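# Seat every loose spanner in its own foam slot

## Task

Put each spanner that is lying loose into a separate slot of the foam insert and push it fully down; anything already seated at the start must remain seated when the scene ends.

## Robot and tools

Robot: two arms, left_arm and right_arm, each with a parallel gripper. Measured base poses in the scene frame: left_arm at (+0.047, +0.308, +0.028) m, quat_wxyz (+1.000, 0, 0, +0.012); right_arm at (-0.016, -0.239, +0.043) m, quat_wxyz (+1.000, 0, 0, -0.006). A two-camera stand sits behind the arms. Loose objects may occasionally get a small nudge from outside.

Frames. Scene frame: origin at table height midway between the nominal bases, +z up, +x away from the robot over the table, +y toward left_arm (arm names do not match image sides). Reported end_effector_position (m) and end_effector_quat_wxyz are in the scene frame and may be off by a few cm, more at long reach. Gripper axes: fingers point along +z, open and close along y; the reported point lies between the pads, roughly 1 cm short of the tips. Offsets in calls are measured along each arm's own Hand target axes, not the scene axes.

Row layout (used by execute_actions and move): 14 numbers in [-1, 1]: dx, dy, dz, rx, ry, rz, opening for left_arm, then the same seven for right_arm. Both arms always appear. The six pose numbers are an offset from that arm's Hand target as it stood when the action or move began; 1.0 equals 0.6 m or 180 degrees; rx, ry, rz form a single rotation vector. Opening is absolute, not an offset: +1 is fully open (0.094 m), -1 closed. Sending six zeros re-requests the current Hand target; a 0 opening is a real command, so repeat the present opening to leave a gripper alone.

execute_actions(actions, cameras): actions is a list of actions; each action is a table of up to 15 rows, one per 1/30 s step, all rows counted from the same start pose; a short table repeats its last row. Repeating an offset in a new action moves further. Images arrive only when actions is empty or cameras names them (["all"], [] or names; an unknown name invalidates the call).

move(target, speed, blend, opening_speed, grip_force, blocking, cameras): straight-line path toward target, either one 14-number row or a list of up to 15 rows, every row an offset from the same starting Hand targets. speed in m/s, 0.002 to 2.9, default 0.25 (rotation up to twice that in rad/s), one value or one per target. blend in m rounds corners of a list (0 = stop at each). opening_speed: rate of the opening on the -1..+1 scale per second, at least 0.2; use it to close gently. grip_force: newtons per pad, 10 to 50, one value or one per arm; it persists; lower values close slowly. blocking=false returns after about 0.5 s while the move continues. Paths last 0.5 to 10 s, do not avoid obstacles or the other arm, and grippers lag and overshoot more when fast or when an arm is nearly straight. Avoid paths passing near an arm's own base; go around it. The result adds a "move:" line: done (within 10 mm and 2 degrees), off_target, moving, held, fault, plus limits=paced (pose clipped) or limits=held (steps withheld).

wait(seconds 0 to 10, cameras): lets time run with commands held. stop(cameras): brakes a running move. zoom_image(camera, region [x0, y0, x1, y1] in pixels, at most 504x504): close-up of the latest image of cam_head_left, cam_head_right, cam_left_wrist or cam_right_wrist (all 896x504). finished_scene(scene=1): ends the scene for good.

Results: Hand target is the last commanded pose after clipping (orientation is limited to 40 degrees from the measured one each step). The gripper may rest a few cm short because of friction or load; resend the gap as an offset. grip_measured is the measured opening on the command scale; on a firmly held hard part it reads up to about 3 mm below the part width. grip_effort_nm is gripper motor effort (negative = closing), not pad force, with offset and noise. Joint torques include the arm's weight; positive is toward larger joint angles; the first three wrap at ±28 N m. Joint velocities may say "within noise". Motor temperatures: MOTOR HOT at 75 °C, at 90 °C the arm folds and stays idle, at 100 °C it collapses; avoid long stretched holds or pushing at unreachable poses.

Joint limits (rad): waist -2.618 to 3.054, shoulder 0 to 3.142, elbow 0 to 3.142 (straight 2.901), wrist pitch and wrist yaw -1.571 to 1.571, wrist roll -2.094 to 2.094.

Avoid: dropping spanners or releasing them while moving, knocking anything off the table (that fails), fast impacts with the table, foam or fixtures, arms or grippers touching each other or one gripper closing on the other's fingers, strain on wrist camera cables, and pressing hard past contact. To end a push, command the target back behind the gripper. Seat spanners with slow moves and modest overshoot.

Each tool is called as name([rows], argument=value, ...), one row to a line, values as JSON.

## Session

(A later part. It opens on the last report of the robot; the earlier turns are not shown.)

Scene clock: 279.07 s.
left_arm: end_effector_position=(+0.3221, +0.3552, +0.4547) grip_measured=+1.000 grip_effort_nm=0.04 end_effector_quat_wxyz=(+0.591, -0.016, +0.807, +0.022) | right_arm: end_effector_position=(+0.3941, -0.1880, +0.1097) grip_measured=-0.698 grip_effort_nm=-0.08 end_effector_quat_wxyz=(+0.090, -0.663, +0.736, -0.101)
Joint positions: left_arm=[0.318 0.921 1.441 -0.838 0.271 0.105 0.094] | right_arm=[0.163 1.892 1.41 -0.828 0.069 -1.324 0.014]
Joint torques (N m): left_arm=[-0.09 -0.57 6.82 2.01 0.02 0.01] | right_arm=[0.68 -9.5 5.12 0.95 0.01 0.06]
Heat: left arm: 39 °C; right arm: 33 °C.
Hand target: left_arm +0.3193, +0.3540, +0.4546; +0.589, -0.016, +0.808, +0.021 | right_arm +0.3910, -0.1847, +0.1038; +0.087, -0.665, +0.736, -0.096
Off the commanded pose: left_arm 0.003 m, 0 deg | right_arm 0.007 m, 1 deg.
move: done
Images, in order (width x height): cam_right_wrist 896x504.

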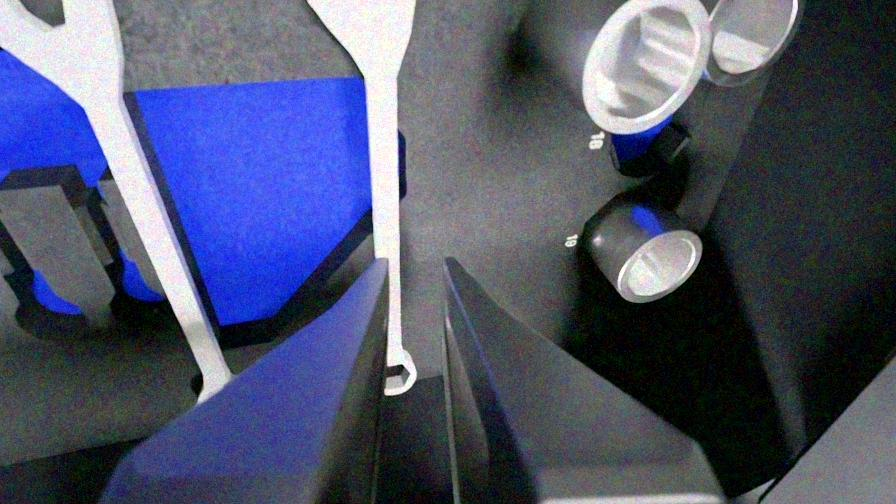

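move(target=[0,0,0,0,0,0,1,0,0.013,0.029,0,0,0,-0.7], speed=0.06, cameras=["cam_right_wrist"])

zoom_image(camera="cam_right_wrist", region=[300, 200, 560, 460])

Scene clock: 280.53 s.
left_arm: end_effector_position=(+0.3221, +0.3552, +0.4547) grip_measured=+1.000 grip_effort_nm=0.04 end_effector_quat_wxyz=(+0.591, -0.016, +0.807, +0.022) | right_arm: end_effector_position=(+0.3905, -0.1889, +0.0940) grip_measured=-0.698 grip_effort_nm=-0.08 end_effector_quat_wxyz=(+0.090, -0.662, +0.737, -0.102)
Joint positions: left_arm=[0.318 0.921 1.441 -0.838 0.271 0.105 0.094] | right_arm=[0.163 1.892 1.345 -0.759 0.071 -1.322 0.014]
Joint torques (N m): left_arm=[-0.08 -0.57 6.82 2 0.02 0.01] | right_arm=[0.94 -8.57 5.08 1 0.01 0.06]
Heat: left arm: 39 °C; right arm: 33 °C.
Hand target: left_arm +0.3193, +0.3540, +0.4546; +0.589, -0.016, +0.808, +0.021 | right_arm +0.3880, -0.1845, +0.0850; +0.087, -0.665, +0.736, -0.097
Off the commanded pose: left_arm 0.003 m, 0 deg | right_arm 0.010 m, 1 deg.
move: done
Images, in order (width x height): cam_right_wrist 896x504.

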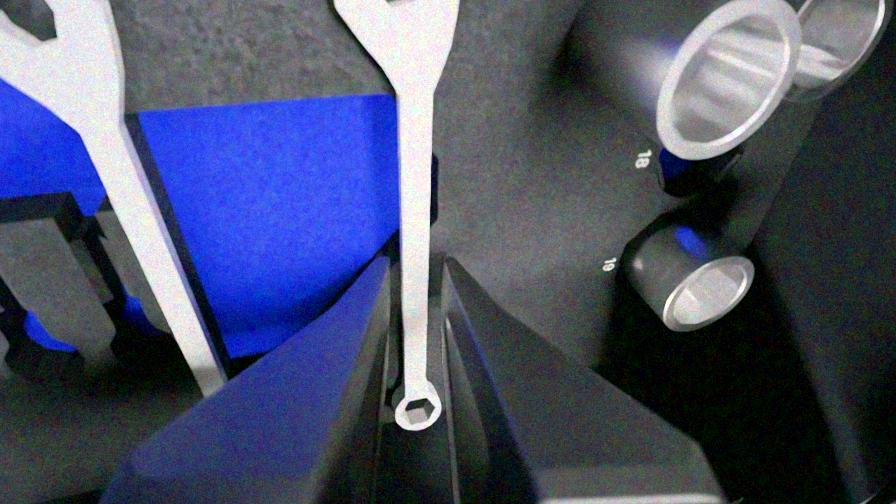

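Scaled by 1.938 from the camera's 896x504 image, which has a finer 1280x720 frame.

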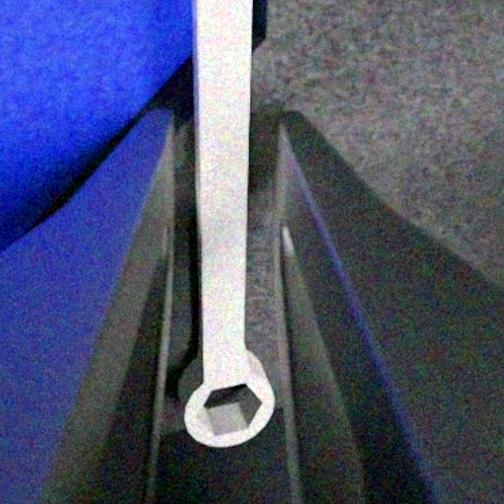

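move(target=[0,0,0,0,0,0,1,0,0,0.013,0,0,0,-0.7], speed=0.06, cameras=["cam_right_wrist"])

zoom_image(camera="cam_right_wrist", region=[300, 200, 560, 460])

Scene clock: 281.40 s.
left_arm: end_effector_position=(+0.3221, +0.3552, +0.4547) grip_measured=+1.000 grip_effort_nm=0.04 end_effector_quat_wxyz=(+0.591, -0.016, +0.807, +0.022) | right_arm: end_effector_position=(+0.3922, -0.1887, +0.0928) grip_measured=-0.698 grip_effort_nm=-0.08 end_effector_quat_wxyz=(+0.093, -0.662, +0.736, -0.104)
Joint positions: left_arm=[0.318 0.921 1.441 -0.838 0.271 0.105 0.094] | right_arm=[0.163 1.895 1.341 -0.747 0.071 -1.322 0.014]
Joint torques (N m): left_arm=[0.13 -0.61 6.84 2.02 0.04 0.05] | right_arm=[0.81 -7.49 4.51 1.16 0 0.04]
Heat: left arm: 39 °C; right arm: 33 °C.
Hand target: left_arm +0.3193, +0.3540, +0.4546; +0.589, -0.016, +0.808, +0.021 | right_arm +0.3899, -0.1847, +0.0773; +0.087, -0.665, +0.736, -0.096
Off the commanded pose: left_arm 0.003 m, 0 deg | right_arm 0.016 m, 1 deg.
move: off_target (right_arm)
Images, in order (width x height): cam_right_wrist 896x504.

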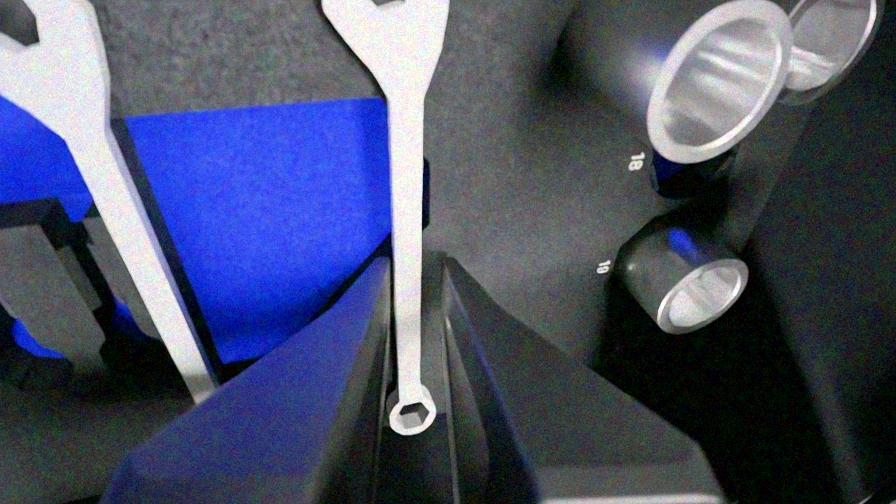

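Scaled by 1.938 from the camera's 896x504 image, which has a finer 1280x720 frame.

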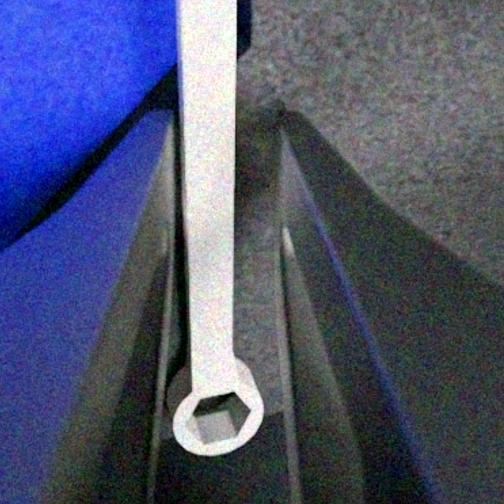

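move([
  [0,0,0,0,0,0,1,0,0.004,-0.02,-0.035,0,0,-0.7],
  [0,0,0,0,0,0,1,0,0.006,0.004,-0.035,0,0,-0.7],
], speed=0.06, cameras=["cam_right_wrist"])

zoom_image(camera="cam_right_wrist", region=[300, 200, 560, 460])

Scene clock: 283.77 s.
left_arm: end_effector_position=(+0.3221, +0.3552, +0.4547) grip_measured=+1.000 grip_effort_nm=0.04 end_effector_quat_wxyz=(+0.591, -0.016, +0.807, +0.022) | right_arm: end_effector_position=(+0.3889, -0.1873, +0.0896) grip_measured=-0.698 grip_effort_nm=-0.07 end_effector_quat_wxyz=(+0.057, -0.667, +0.739, -0.074)
Joint positions: left_arm=[0.318 0.921 1.441 -0.838 0.271 0.105 0.094] | right_arm=[0.163 1.963 1.445 -0.875 0.061 -1.322 0.014]
Joint torques (N m): left_arm=[0.03 -0.54 6.82 2.01 0 0.03] | right_arm=[-0.27 -7.01 6.08 0.71 -0.21 -0.01]
Heat: left arm: 39 °C; right arm: 33 °C.
Hand target: left_arm +0.3193, +0.3540, +0.4546; +0.589, -0.016, +0.808, +0.021 | right_arm +0.3871, -0.1844, +0.0742; +0.050, -0.669, +0.740, -0.056
Off the commanded pose: left_arm 0.003 m, 0 deg | right_arm 0.016 m, 2 deg.
move: off_target (right_arm)
Images, in order (width x height): cam_right_wrist 896x504.

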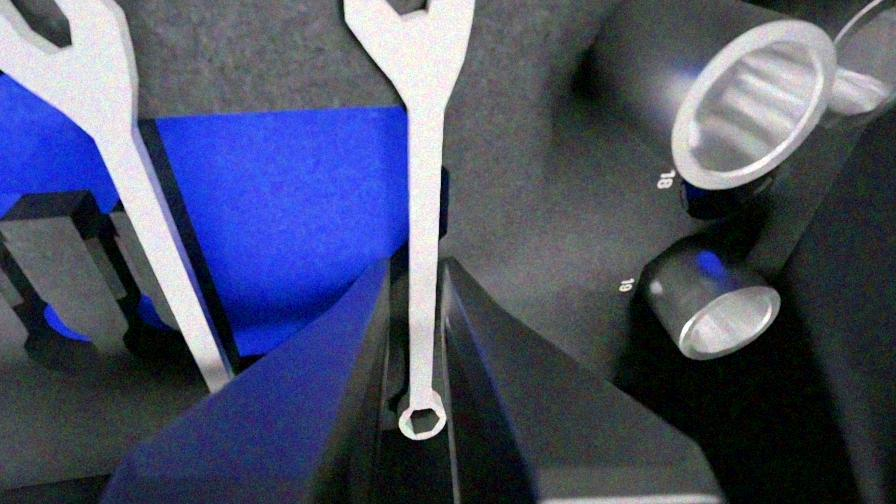

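Scaled by 1.938 from the camera's 896x504 image, which has a finer 1280x720 frame.

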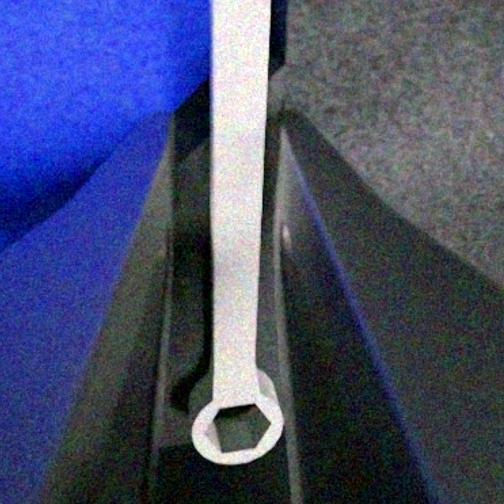

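move([
  [0,0,0,0,0,0,1,0,-0.001,-0.008,0,0,0,-0.7],
  [0,0,0,0,0,0,1,0,-0.001,-0.008,0,0,0,-0.93],
], speed=0.06, opening_speed=0.5, cameras=["cam_right_wrist"])

zoom_image(camera="cam_right_wrist", region=[300, 200, 560, 460])

Scene clock: 285.53 s.
left_arm: end_effector_position=(+0.3221, +0.3552, +0.4547) grip_measured=+1.000 grip_effort_nm=0.04 end_effector_quat_wxyz=(+0.591, -0.016, +0.807, +0.022) | right_arm: end_effector_position=(+0.3887, -0.1871, +0.0903) grip_measured=-0.930 grip_effort_nm=-0.94 end_effector_quat_wxyz=(+0.057, -0.667, +0.739, -0.073)
Joint positions: left_arm=[0.318 0.921 1.441 -0.838 0.271 0.105 0.094] | right_arm=[0.163 1.963 1.448 -0.879 0.06 -1.322 0.003]
Joint torques (N m): left_arm=[-0.08 -0.46 6.83 2.02 0 0.03] | right_arm=[-0.25 -7.46 6.87 0.57 -0.2 -0.02]
Heat: left arm: 39 °C; right arm: 33 °C.
Hand target: left_arm +0.3193, +0.3540, +0.4546; +0.589, -0.016, +0.808, +0.021 | right_arm +0.3870, -0.1844, +0.0790; +0.050, -0.669, +0.740, -0.056
Off the commanded pose: left_arm 0.003 m, 0 deg | right_arm 0.012 m, 2 deg.
move: off_target (right_arm); target 2's new opening was sent with right_arm's hand 0.011 m and 2 deg from that target
Images, in order (width x height): cam_right_wrist 896x504.

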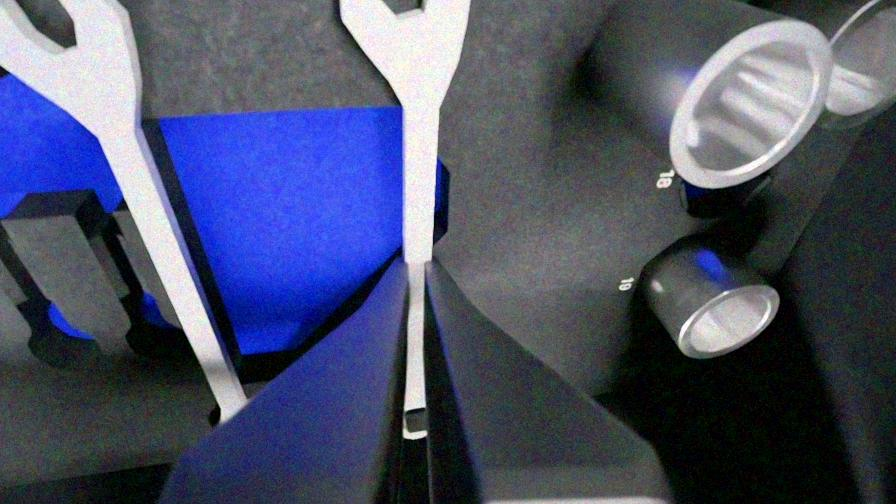

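Scaled by 1.938 from the camera's 896x504 image, which has a finer 1280x720 frame.

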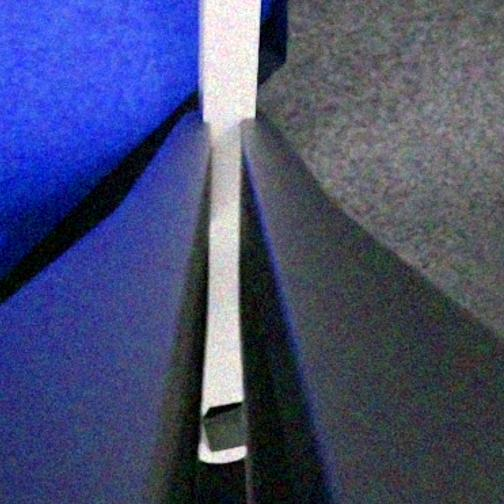

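move([
  [0,0,0,0,0,0,1,0,0,0,0,0,0,-0.96],
  [0,0,0,0,0,0,1,0,0,-0.05,0,0,0,-0.96],
], speed=0.06, opening_speed=0.5, cameras=["cam_right_wrist"])

Scene clock: 287.83 s.
left_arm: end_effector_position=(+0.3221, +0.3552, +0.4547) grip_measured=+1.000 grip_effort_nm=0.04 end_effector_quat_wxyz=(+0.591, -0.016, +0.807, +0.022) | right_arm: end_effector_position=(+0.3753, -0.1881, +0.0958) grip_measured=-0.934 grip_effort_nm=-1.00 end_effector_quat_wxyz=(+0.033, -0.670, +0.740, -0.054)
Joint positions: left_arm=[0.318 0.921 1.441 -0.838 0.271 0.105 0.094] | right_arm=[0.163 1.963 1.48 -0.974 0.054 -1.322 0.003]
Joint torques (N m): left_arm=[-0.17 -0.43 6.82 2.04 0.01 0] | right_arm=[0.03 -11.33 9.17 0.34 -0.12 0]
Heat: left arm: 39 °C; right arm: 33 °C.
Hand target: left_arm +0.3193, +0.3540, +0.4546; +0.589, -0.016, +0.808, +0.021 | right_arm +0.3826, -0.1839, +0.1087; +0.050, -0.669, +0.740, -0.056
Off the commanded pose: left_arm 0.003 m, 0 deg | right_arm 0.015 m, 2 deg.
move: off_target (right_arm)
Images, in order (width x height): cam_right_wrist 896x504.

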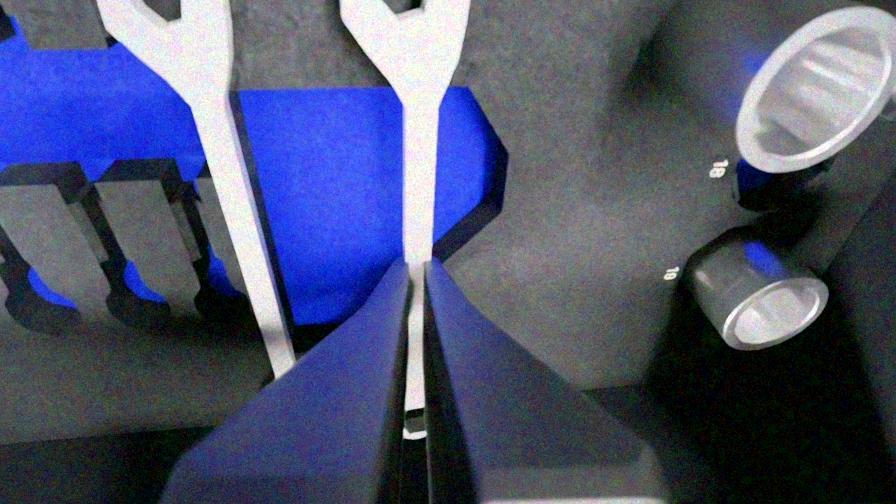

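move([
  [0,0,0,0,0,0,1,0.0017,0.0052,-0.0767,0,0,0,-0.96],
  [0,0,0,0,0,0,1,-0.0725,0.1512,-0.0988,-0.048,0,-0.0103,-0.96],
  [0,0,0,0,0,0,1,-0.0725,0.1629,-0.0219,-0.048,0,-0.0103,-0.96],
], speed=0.15, blend=[0.02,0.01,0], cameras=["cam_right_wrist"])

zoom_image(camera="cam_right_wrist", region=[340, 0, 640, 300])

Scene clock: 290.43 s.
left_arm: end_effector_position=(+0.3221, +0.3552, +0.4547) grip_measured=+1.000 grip_effort_nm=0.04 end_effector_quat_wxyz=(+0.591, -0.016, +0.807, +0.022) | right_arm: end_effector_position=(+0.2905, -0.1336, +0.1089) grip_measured=-0.934 grip_effort_nm=-1.00 end_effector_quat_wxyz=(+0.005, +0.683, -0.731, +0.007)
Joint positions: left_arm=[0.318 0.921 1.441 -0.838 0.271 0.105 0.094] | right_arm=[0.349 1.798 1.322 -1.098 0.016 -1.165 0.003]
Joint torques (N m): left_arm=[0.1 -0.54 6.84 2.03 0.03 0.03] | right_arm=[0.28 -8.66 5.15 0.32 -0.13 0.02]
Heat: left arm: 39 °C; right arm: 33 °C.
Hand target: left_arm +0.3193, +0.3540, +0.4546; +0.589, -0.016, +0.808, +0.021 | right_arm +0.2889, -0.1306, +0.1070; +0.001, +0.682, -0.731, +0.001
Off the commanded pose: left_arm 0.003 m, 0 deg | right_arm 0.004 m, 1 deg.
move: done
Images, in order (width x height): cam_right_wrist 896x504.

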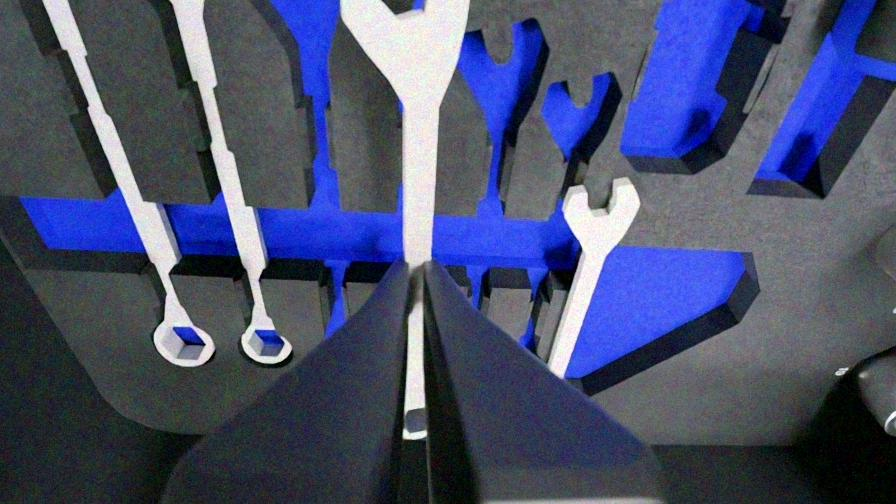

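Scaled by 1.680 from the camera's 896x504 image, which has a finer 1280x720 frame.

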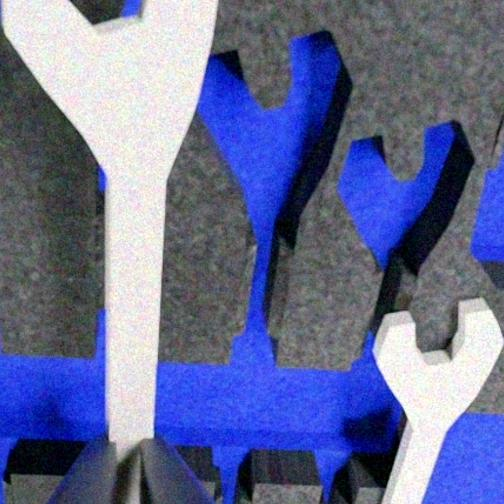

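zoom_image(camera="cam_right_wrist", region=[340, 360, 500, 460])

Scaled by 3.150 from the camera's 896x504 image, which has a finer 1280x720 frame.

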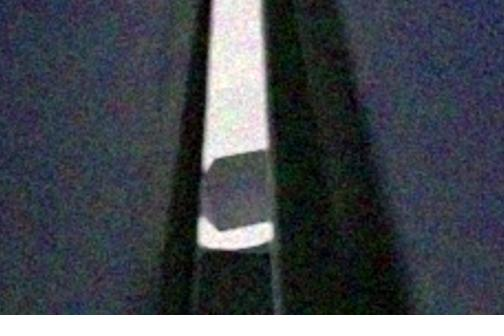

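move(target=[0,0,0,0,0,0,1,0.0072,0.0025,0.028,0,0,0,-0.96], speed=0.08, cameras=["cam_right_wrist"])

zoom_image(camera="cam_right_wrist", region=[340, 0, 640, 300])

Scene clock: 292.57 s.
left_arm: end_effector_position=(+0.3221, +0.3552, +0.4547) grip_measured=+1.000 grip_effort_nm=0.04 end_effector_quat_wxyz=(+0.591, -0.016, +0.807, +0.022) | right_arm: end_effector_position=(+0.2884, -0.1344, +0.0942) grip_measured=-0.934 grip_effort_nm=-1.00 end_effector_quat_wxyz=(+0.002, +0.683, -0.731, +0.008)
Joint positions: left_arm=[0.318 0.921 1.441 -0.838 0.271 0.105 0.094] | right_arm=[0.349 1.798 1.262 -1.031 0.016 -1.165 0.003]
Joint torques (N m): left_arm=[0.06 -0.44 6.72 2.04 0.05 0.01] | right_arm=[-0.72 -8.06 4.94 0.37 -0.13 -0.09]
Heat: left arm: 39 °C; right arm: 33 °C.
Hand target: left_arm +0.3193, +0.3540, +0.4546; +0.589, -0.016, +0.808, +0.021 | right_arm +0.2871, -0.1349, +0.0902; +0.001, +0.682, -0.731, +0.001
Off the commanded pose: left_arm 0.003 m, 0 deg | right_arm 0.004 m, 1 deg.
move: done
Images, in order (width x height): cam_right_wrist 896x504.

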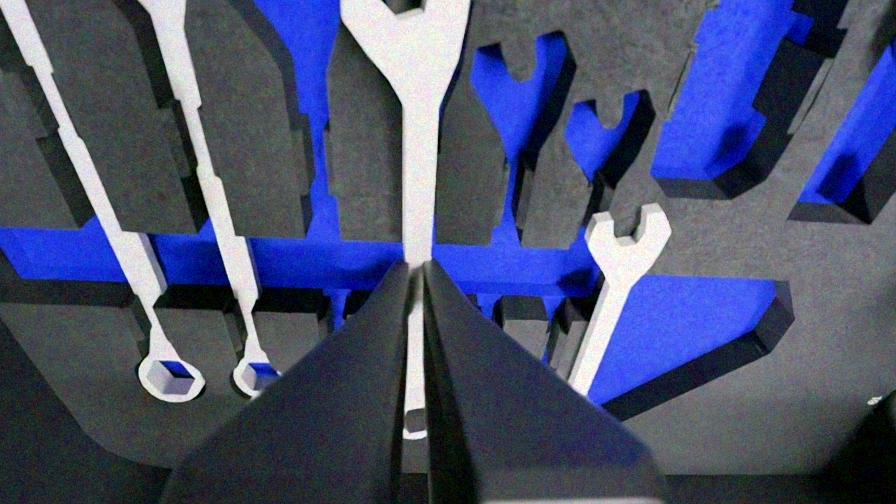

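Scaled by 1.680 from the camera's 896x504 image, which has a finer 1280x720 frame.

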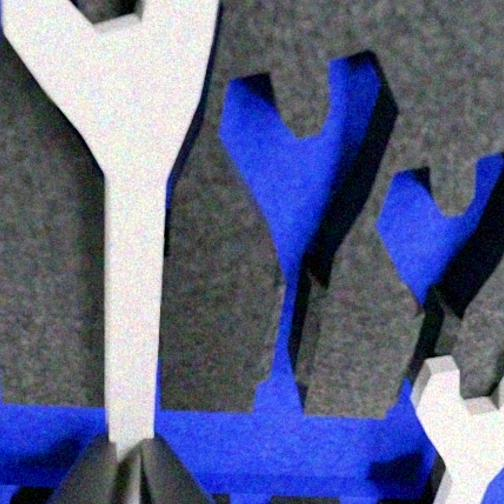

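zoom_image(camera="cam_right_wrist", region=[280, 200, 440, 340])

zoom_image(camera="cam_right_wrist", region=[400, 200, 600, 400])

Scaled by 3.150 from the camera's 896x504 image, which has a finer 1280x720 frame.

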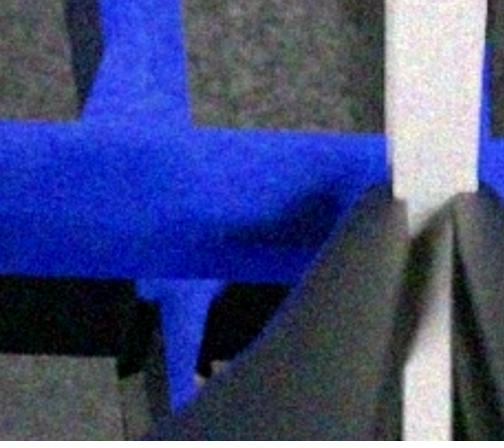

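Scaled by 2.520 from the camera's 896x504 image, which has a finer 1280x720 frame.

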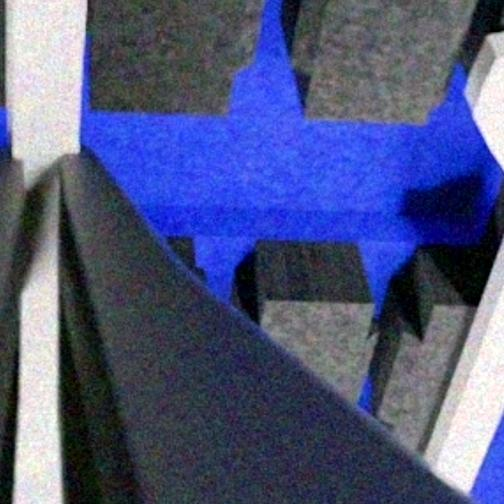

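move([
  [0,0,0,0,0,0,1,0.006,0,-0.01,0,0,0,-0.96],
  [0,0,0,0,0,0,1,0.005,0,0.012,0,0,0,-0.96],
], speed=0.06, cameras=["cam_right_wrist"])

zoom_image(camera="cam_right_wrist", region=[340, 0, 640, 300])

Scene clock: 296.30 s.
left_arm: end_effector_position=(+0.3221, +0.3552, +0.4547) grip_measured=+1.000 grip_effort_nm=0.04 end_effector_quat_wxyz=(+0.591, -0.016, +0.807, +0.022) | right_arm: end_effector_position=(+0.2884, -0.1377, +0.0883) grip_measured=-0.934 grip_effort_nm=-1.00 end_effector_quat_wxyz=(+0.000, +0.682, -0.731, +0.009)
Joint positions: left_arm=[0.318 0.921 1.441 -0.838 0.271 0.105 0.094] | right_arm=[0.339 1.798 1.237 -1.003 0.016 -1.174 0.003]
Joint torques (N m): left_arm=[0.08 -0.64 6.86 2.01 0.01 0.02] | right_arm=[-0.58 -7.62 4.96 0.35 -0.15 -0.09]
Heat: left arm: 39 °C; right arm: 33 °C.
Hand target: left_arm +0.3193, +0.3540, +0.4546; +0.589, -0.016, +0.808, +0.021 | right_arm +0.2869, -0.1378, +0.0831; +0.001, +0.682, -0.731, +0.001
Off the commanded pose: left_arm 0.003 m, 0 deg | right_arm 0.005 m, 1 deg.
move: done
Images, in order (width x height): cam_right_wrist 896x504.

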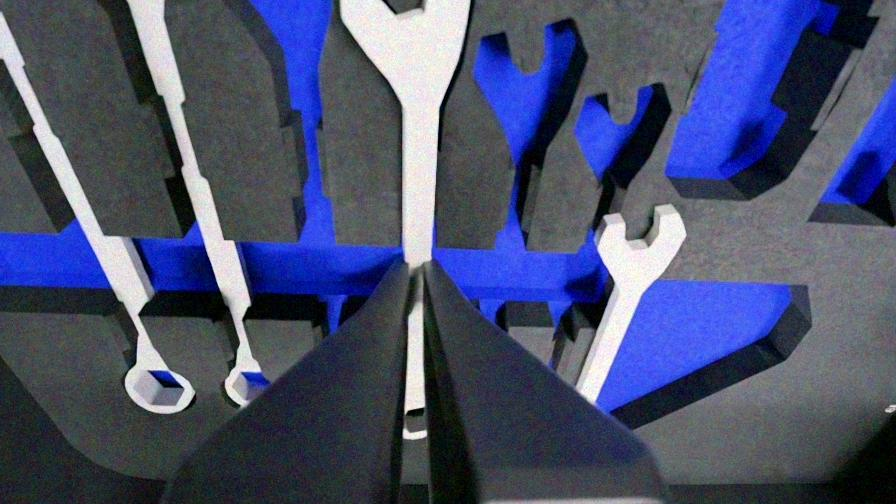

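Scaled by 1.680 from the camera's 896x504 image, which has a finer 1280x720 frame.

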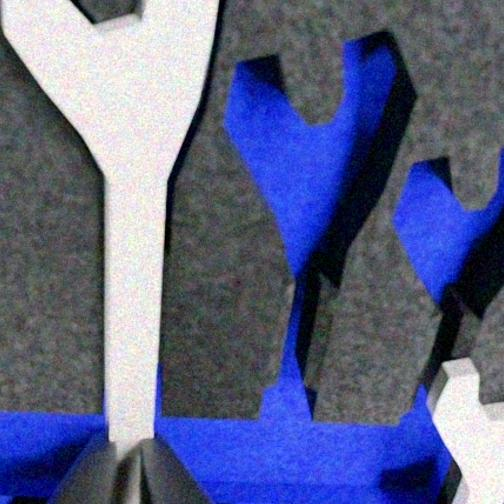

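zoom_image(camera="cam_right_wrist", region=[330, 0, 490, 130])

zoom_image(camera="cam_right_wrist", region=[360, 120, 480, 270])

Scaled by 3.150 from the camera's 896x504 image, which has a finer 1280x720 frame.

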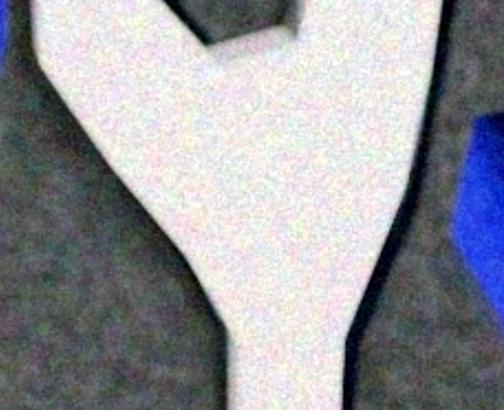

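Scaled by 3.360 from the camera's 896x504 image, which has a finer 1280x720 frame.

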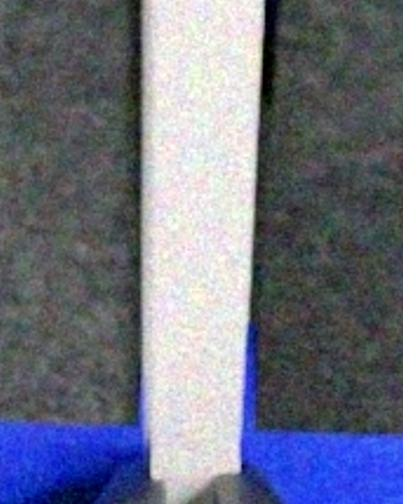

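move([
  [0,0,0,0,0,0,1,0.006,-0.0005,-0.01,0,0,0,-0.96],
  [0,0,0,0,0,0,1,0.0045,-0.0005,0.003,0,0,0,-0.96],
], speed=0.06, cameras=["cam_right_wrist"])

zoom_image(camera="cam_right_wrist", region=[330, 0, 490, 130])

zoom_image(camera="cam_right_wrist", region=[360, 120, 480, 270])

Scene clock: 298.63 s.
left_arm: end_effector_position=(+0.3221, +0.3552, +0.4547) grip_measured=+1.000 grip_effort_nm=0.04 end_effector_quat_wxyz=(+0.591, -0.016, +0.807, +0.022) | right_arm: end_effector_position=(+0.2887, -0.1408, +0.0867) grip_measured=-0.934 grip_effort_nm=-1.00 end_effector_quat_wxyz=(+0.001, +0.682, -0.731, +0.009)
Joint positions: left_arm=[0.318 0.921 1.441 -0.838 0.271 0.105 0.094] | right_arm=[0.329 1.798 1.231 -0.997 0.016 -1.183 0.003]
Joint torques (N m): left_arm=[-0.03 -0.62 6.9 2.04 0.02 0.01] | right_arm=[-0.5 -7.65 4.79 0.37 -0.12 -0.08]
Heat: left arm: 39 °C; right arm: 33 °C.
Hand target: left_arm +0.3193, +0.3540, +0.4546; +0.589, -0.016, +0.808, +0.021 | right_arm +0.2870, -0.1406, +0.0812; +0.001, +0.682, -0.731, +0.001
Off the commanded pose: left_arm 0.003 m, 0 deg | right_arm 0.006 m, 1 deg.
move: done
Images, in order (width x height): cam_right_wrist 896x504.

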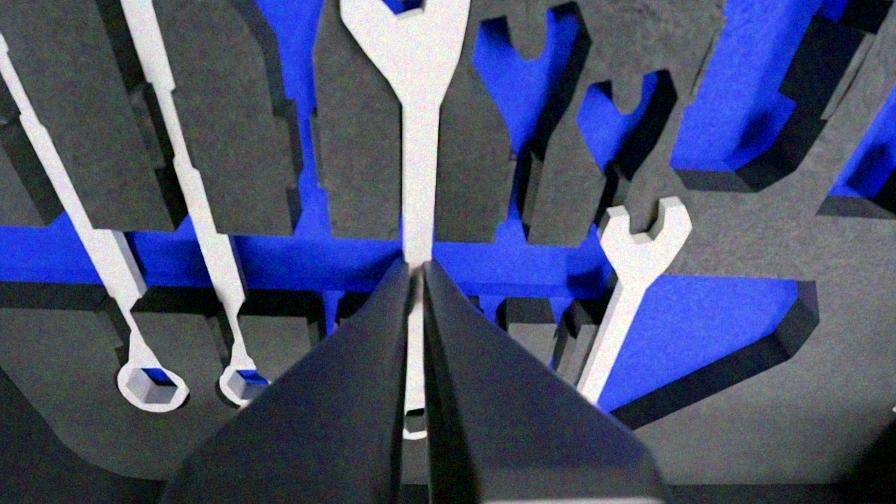

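Scaled by 3.150 from the camera's 896x504 image, which has a finer 1280x720 frame.

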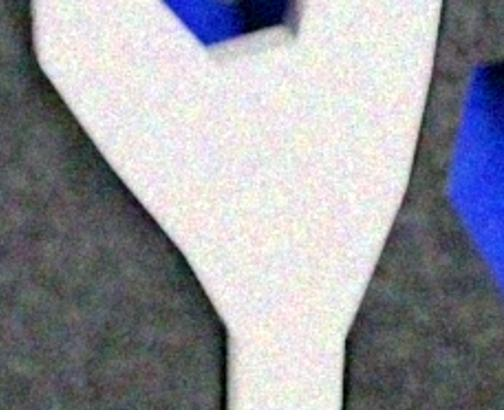

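Scaled by 3.360 from the camera's 896x504 image, which has a finer 1280x720 frame.

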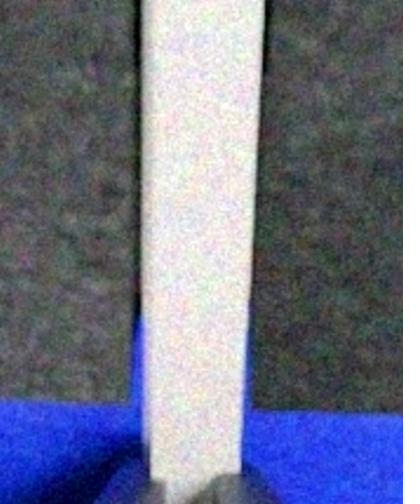

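move([
  [0,0,0,0,0,0,1,-0.0045,0.001,-0.013,0,0,0,-0.96],
  [0,0,0,0,0,0,1,-0.0018,0.001,0.003,0,0,0,-0.96],
], speed=0.06, cameras=["cam_right_wrist"])

zoom_image(camera="cam_right_wrist", region=[330, 0, 490, 130])

zoom_image(camera="cam_right_wrist", region=[360, 120, 480, 270])

Scene clock: 300.53 s.
left_arm: end_effector_position=(+0.3221, +0.3552, +0.4547) grip_measured=+1.000 grip_effort_nm=0.04 end_effector_quat_wxyz=(+0.591, -0.016, +0.807, +0.022) | right_arm: end_effector_position=(+0.2882, -0.1409, +0.0857) grip_measured=-0.934 grip_effort_nm=-1.00 end_effector_quat_wxyz=(+0.001, +0.682, -0.731, +0.008)
Joint positions: left_arm=[0.318 0.921 1.441 -0.838 0.271 0.105 0.094] | right_arm=[0.329 1.798 1.226 -0.993 0.015 -1.183 0.003]
Joint torques (N m): left_arm=[-0.14 -0.24 6.86 2.02 0.01 0.04] | right_arm=[-0.16 -7.51 4.66 0.41 -0.13 -0.04]
Heat: left arm: 39 °C; right arm: 33 °C.
Hand target: left_arm +0.3193, +0.3540, +0.4546; +0.589, -0.016, +0.808, +0.021 | right_arm +0.2864, -0.1395, +0.0794; +0.001, +0.682, -0.731, +0.001
Off the commanded pose: left_arm 0.003 m, 0 deg | right_arm 0.007 m, 1 deg.
move: done
Images, in order (width x height): cam_right_wrist 896x504.

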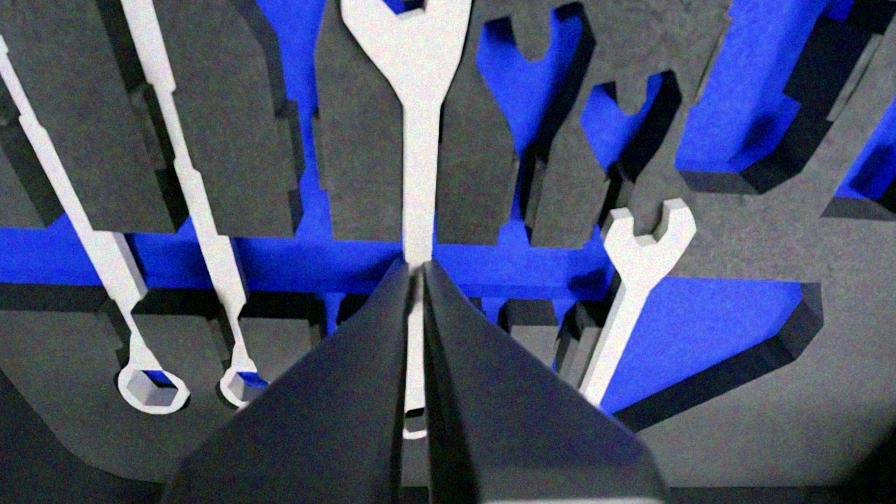

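Scaled by 3.150 from the camera's 896x504 image, which has a finer 1280x720 frame.

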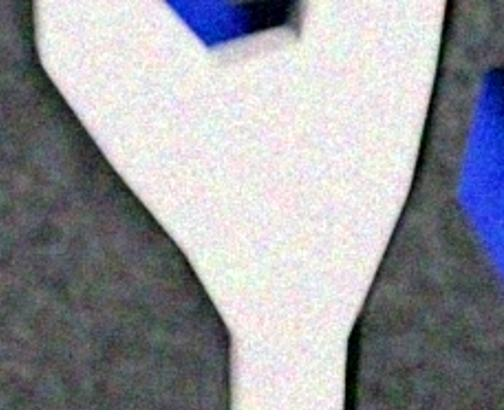

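Scaled by 3.360 from the camera's 896x504 image, which has a finer 1280x720 frame.

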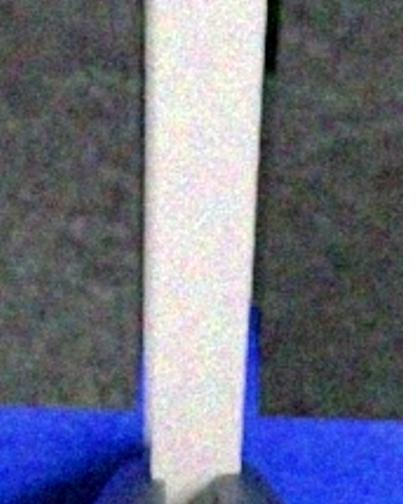

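move([
  [0,0,0,0,0,0,1,-0.009,0.0,-0.02,0,0,0,-0.96],
  [0,0,0,0,0,0,1,-0.002,0,0.002,0,0,0,-0.96],
], speed=0.06, cameras=["cam_right_wrist"])

zoom_image(camera="cam_right_wrist", region=[330, 0, 490, 130])

zoom_image(camera="cam_right_wrist", region=[360, 120, 480, 270])

Scene clock: 302.00 s.
left_arm: end_effector_position=(+0.3221, +0.3552, +0.4547) grip_measured=+1.000 grip_effort_nm=0.04 end_effector_quat_wxyz=(+0.591, -0.016, +0.807, +0.022) | right_arm: end_effector_position=(+0.2875, -0.1389, +0.0857) grip_measured=-0.934 grip_effort_nm=-1.00 end_effector_quat_wxyz=(+0.001, +0.681, -0.732, +0.008)
Joint positions: left_arm=[0.318 0.921 1.441 -0.838 0.271 0.105 0.094] | right_arm=[0.336 1.798 1.226 -0.993 0.015 -1.174 0.003]
Joint torques (N m): left_arm=[-0.05 -0.59 6.91 2.02 0.04 0.02] | right_arm=[-0.44 -7.24 4.6 0.46 -0.13 -0.1]
Heat: left arm: 39 °C; right arm: 33 °C.
Hand target: left_arm +0.3193, +0.3540, +0.4546; +0.589, -0.016, +0.808, +0.021 | right_arm +0.2865, -0.1383, +0.0782; +0.001, +0.682, -0.731, +0.001
Off the commanded pose: left_arm 0.003 m, 0 deg | right_arm 0.008 m, 1 deg.
move: done
Images, in order (width x height): cam_right_wrist 896x504.

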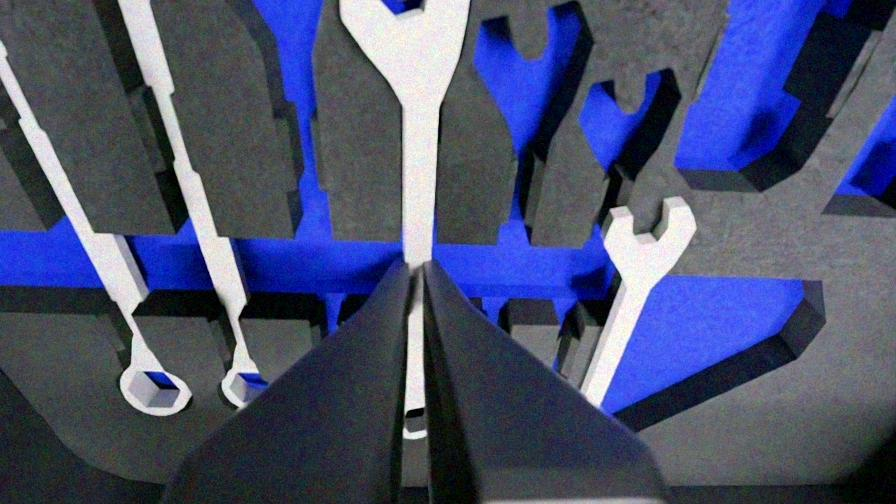

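Scaled by 3.150 from the camera's 896x504 image, which has a finer 1280x720 frame.

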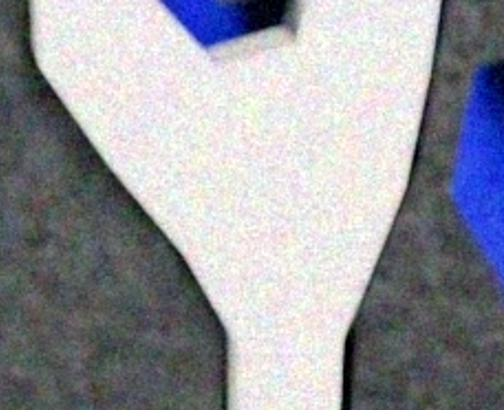

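Scaled by 3.360 from the camera's 896x504 image, which has a finer 1280x720 frame.

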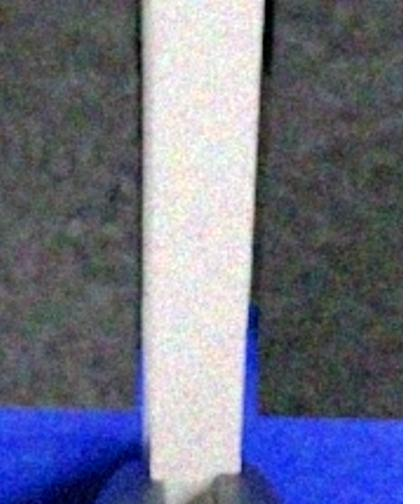

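move([
  [0,0,0,0,0,0,1,-0.004,0,-0.012,0,0,0,-0.96],
  [0,0,0,0,0,0,1,-0.0015,0,0.02,0,0,0,-0.96],
], speed=0.06, cameras=["cam_right_wrist"])

zoom_image(camera="cam_right_wrist", region=[330, 0, 490, 270])

Scene clock: 303.73 s.
left_arm: end_effector_position=(+0.3221, +0.3552, +0.4547) grip_measured=+1.000 grip_effort_nm=0.04 end_effector_quat_wxyz=(+0.591, -0.016, +0.807, +0.022) | right_arm: end_effector_position=(+0.2879, -0.1387, +0.0813) grip_measured=-0.934 grip_effort_nm=-1.00 end_effector_quat_wxyz=(-0.002, +0.681, -0.732, +0.009)
Joint positions: left_arm=[0.318 0.921 1.441 -0.838 0.271 0.105 0.094] | right_arm=[0.336 1.8 1.21 -0.969 0.015 -1.174 0.003]
Joint torques (N m): left_arm=[-0.13 -0.58 6.76 2.04 0.03 0.03] | right_arm=[-0.18 -5.94 3.55 0.7 -0.13 -0.06]
Heat: left arm: 39 °C; right arm: 33 °C.
Hand target: left_arm +0.3193, +0.3540, +0.4546; +0.589, -0.016, +0.808, +0.021 | right_arm +0.2866, -0.1374, +0.0663; +0.001, +0.682, -0.731, +0.001
Off the commanded pose: left_arm 0.003 m, 0 deg | right_arm 0.015 m, 1 deg.
move: off_target (right_arm)
Images, in order (width x height): cam_right_wrist 896x504.

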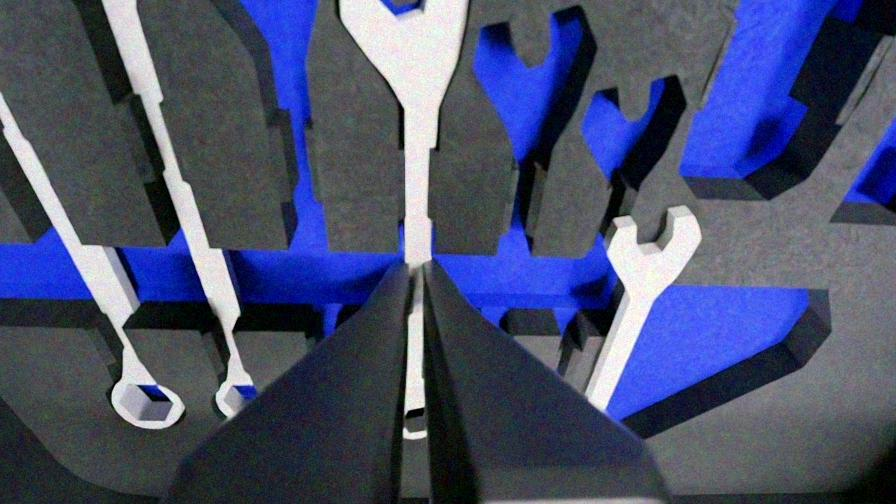

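Scaled by 1.867 from the camera's 896x504 image, which has a finer 1280x720 frame.

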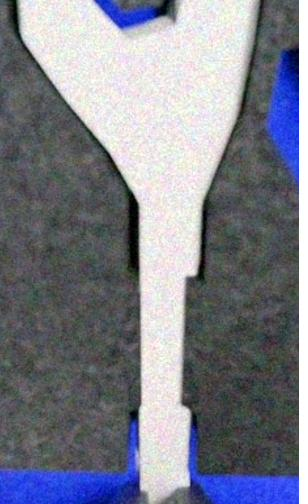

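move(target=[0,0,0,0,0,0,1,0,0,0.018,0,0,0,-0.96], speed=0.06, cameras=["cam_right_wrist"])

zoom_image(camera="cam_right_wrist", region=[330, 0, 490, 270])

Scene clock: 304.53 s.
left_arm: end_effector_position=(+0.3221, +0.3552, +0.4547) grip_measured=+1.000 grip_effort_nm=0.04 end_effector_quat_wxyz=(+0.591, -0.016, +0.807, +0.022) | right_arm: end_effector_position=(+0.2879, -0.1387, +0.0759) grip_measured=-0.934 grip_effort_nm=-1.00 end_effector_quat_wxyz=(-0.004, +0.681, -0.732, +0.010)
Joint positions: left_arm=[0.318 0.921 1.441 -0.838 0.271 0.105 0.094] | right_arm=[0.336 1.805 1.192 -0.944 0.015 -1.174 0.003]
Joint torques (N m): left_arm=[-0.01 -0.51 6.87 2.05 0.01 0.05] | right_arm=[-0.2 -5.03 2.84 0.91 -0.11 -0.07]
Heat: left arm: 39 °C; right arm: 33 °C.
Hand target: left_arm +0.3193, +0.3540, +0.4546; +0.589, -0.016, +0.808, +0.021 | right_arm +0.2866, -0.1374, +0.0555; +0.001, +0.682, -0.731, +0.001
Off the commanded pose: left_arm 0.003 m, 0 deg | right_arm 0.020 m, 1 deg.
move: off_target (right_arm)
Images, in order (width x height): cam_right_wrist 896x504.

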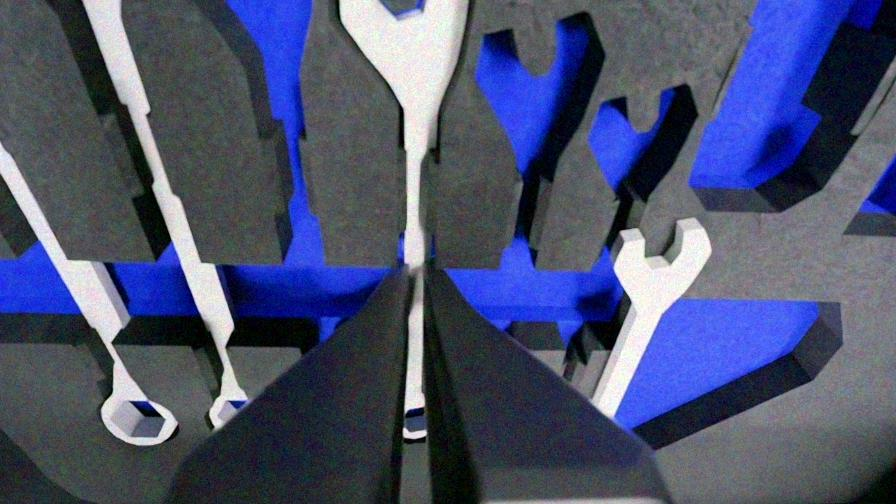

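Scaled by 1.867 from the camera's 896x504 image, which has a finer 1280x720 frame.

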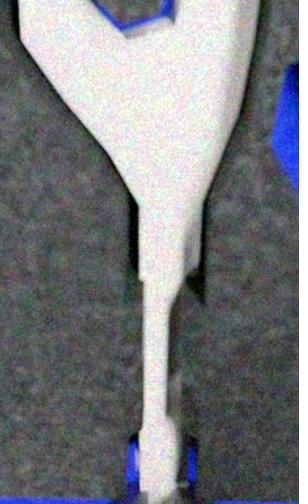

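move([
  [0,0,0,0,0,0,1,0,0,-0.026,0,0,0,-0.96],
  [0,0,0,0,0,0,1,0,0,-0.026,0,0,0,-0.75],
  [0,0,0,0,0,0,1,0,0,-0.06,0,0,0,-0.75],
  [0,0,0,0,0,0,1,0,0,-0.15,0,0,0,-0.75],
], speed=[0.06,0.06,0.06,0.15], blend=[0,0,0.01,0], cameras=["cam_right_wrist"])

zoom_image(camera="cam_right_wrist", region=[340, 0, 560, 300])

Scene clock: 307.47 s.
left_arm: end_effector_position=(+0.3221, +0.3552, +0.4547) grip_measured=+1.000 grip_effort_nm=0.04 end_effector_quat_wxyz=(+0.591, -0.016, +0.807, +0.022) | right_arm: end_effector_position=(+0.2830, -0.1404, +0.1340) grip_measured=-0.752 grip_effort_nm=0.13 end_effector_quat_wxyz=(+0.017, +0.681, -0.732, +0.000)
Joint positions: left_arm=[0.318 0.921 1.441 -0.838 0.271 0.105 0.094] | right_arm=[0.336 1.772 1.39 -1.22 0.015 -1.174 0.012]
Joint torques (N m): left_arm=[-0.03 -0.5 6.75 2.04 0.05 0.01] | right_arm=[-0.14 -9.88 8.36 -0.02 -0.13 -0.07]
Heat: left arm: 39 °C; right arm: 33 °C.
Hand target: left_arm +0.3193, +0.3540, +0.4546; +0.589, -0.016, +0.808, +0.021 | right_arm +0.2866, -0.1372, +0.1454; +0.001, +0.682, -0.731, +0.001
Off the commanded pose: left_arm 0.003 m, 0 deg | right_arm 0.012 m, 2 deg.
move: off_target (right_arm)
Images, in order (width x height): cam_right_wrist 896x504.

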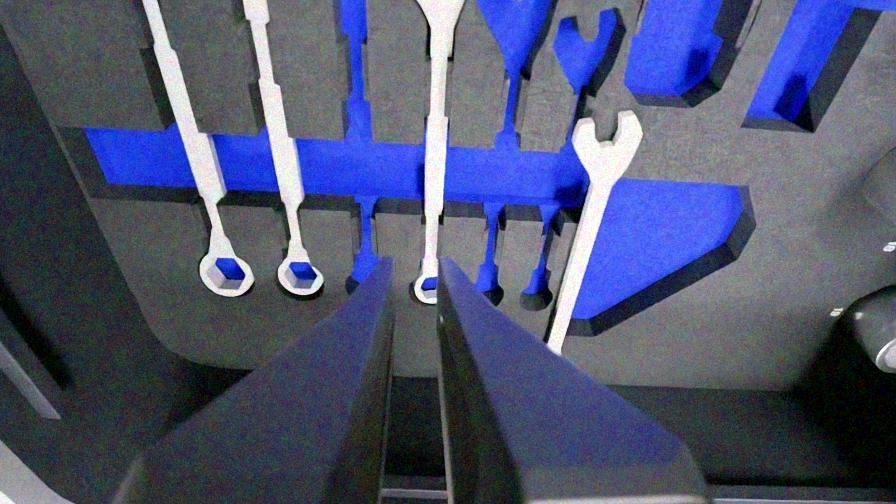

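Scaled by 1.680 from the camera's 896x504 image, which has a finer 1280x720 frame.

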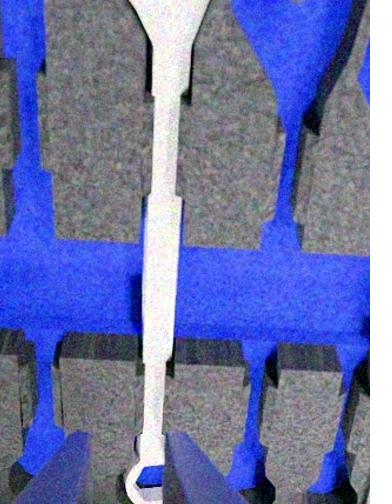

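move([
  [0,0,0,0,0,0,1,0,0,0.04,0,0,0,-0.98],
  [0,0,0,0,0,0,1,0,0,0.105,0,0,0,-0.98],
], speed=[0.15,0.08], blend=[0.01,0], cameras=["cam_right_wrist"])

zoom_image(camera="cam_right_wrist", region=[340, 150, 500, 350])

Scene clock: 309.03 s.
left_arm: end_effector_position=(+0.3221, +0.3552, +0.4547) grip_measured=+1.000 grip_effort_nm=0.04 end_effector_quat_wxyz=(+0.591, -0.016, +0.807, +0.022) | right_arm: end_effector_position=(+0.2882, -0.1386, +0.0867) grip_measured=-0.976 grip_effort_nm=-0.16 end_effector_quat_wxyz=(+0.001, +0.681, -0.732, +0.008)
Joint positions: left_arm=[0.318 0.921 1.441 -0.838 0.271 0.105 0.094] | right_arm=[0.336 1.801 1.234 -1 0.015 -1.174 0.001]
Joint torques (N m): left_arm=[0.08 -0.65 6.78 2.06 0.05 -0.01] | right_arm=[-0.14 -7.86 4.96 0.34 -0.11 -0.07]
Heat: left arm: 39 °C; right arm: 33 °C.
Hand target: left_arm +0.3193, +0.3540, +0.4546; +0.589, -0.016, +0.808, +0.021 | right_arm +0.2865, -0.1374, +0.0825; +0.001, +0.682, -0.731, +0.001
Off the commanded pose: left_arm 0.003 m, 0 deg | right_arm 0.005 m, 1 deg.
move: done
Images, in order (width x height): cam_right_wrist 896x504.

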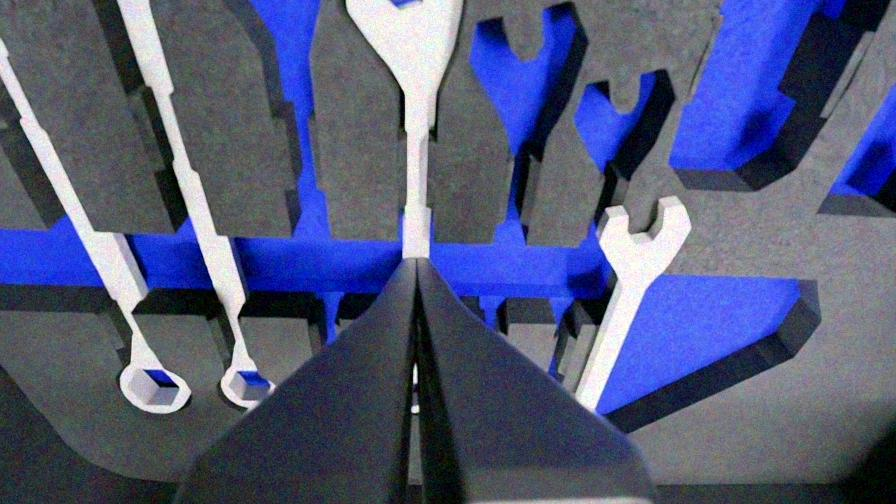

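Scaled by 2.520 from the camera's 896x504 image, which has a finer 1280x720 frame.

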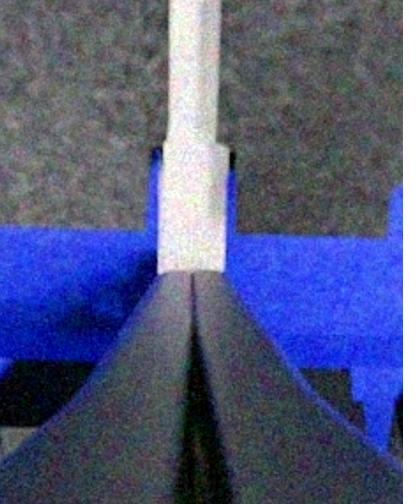

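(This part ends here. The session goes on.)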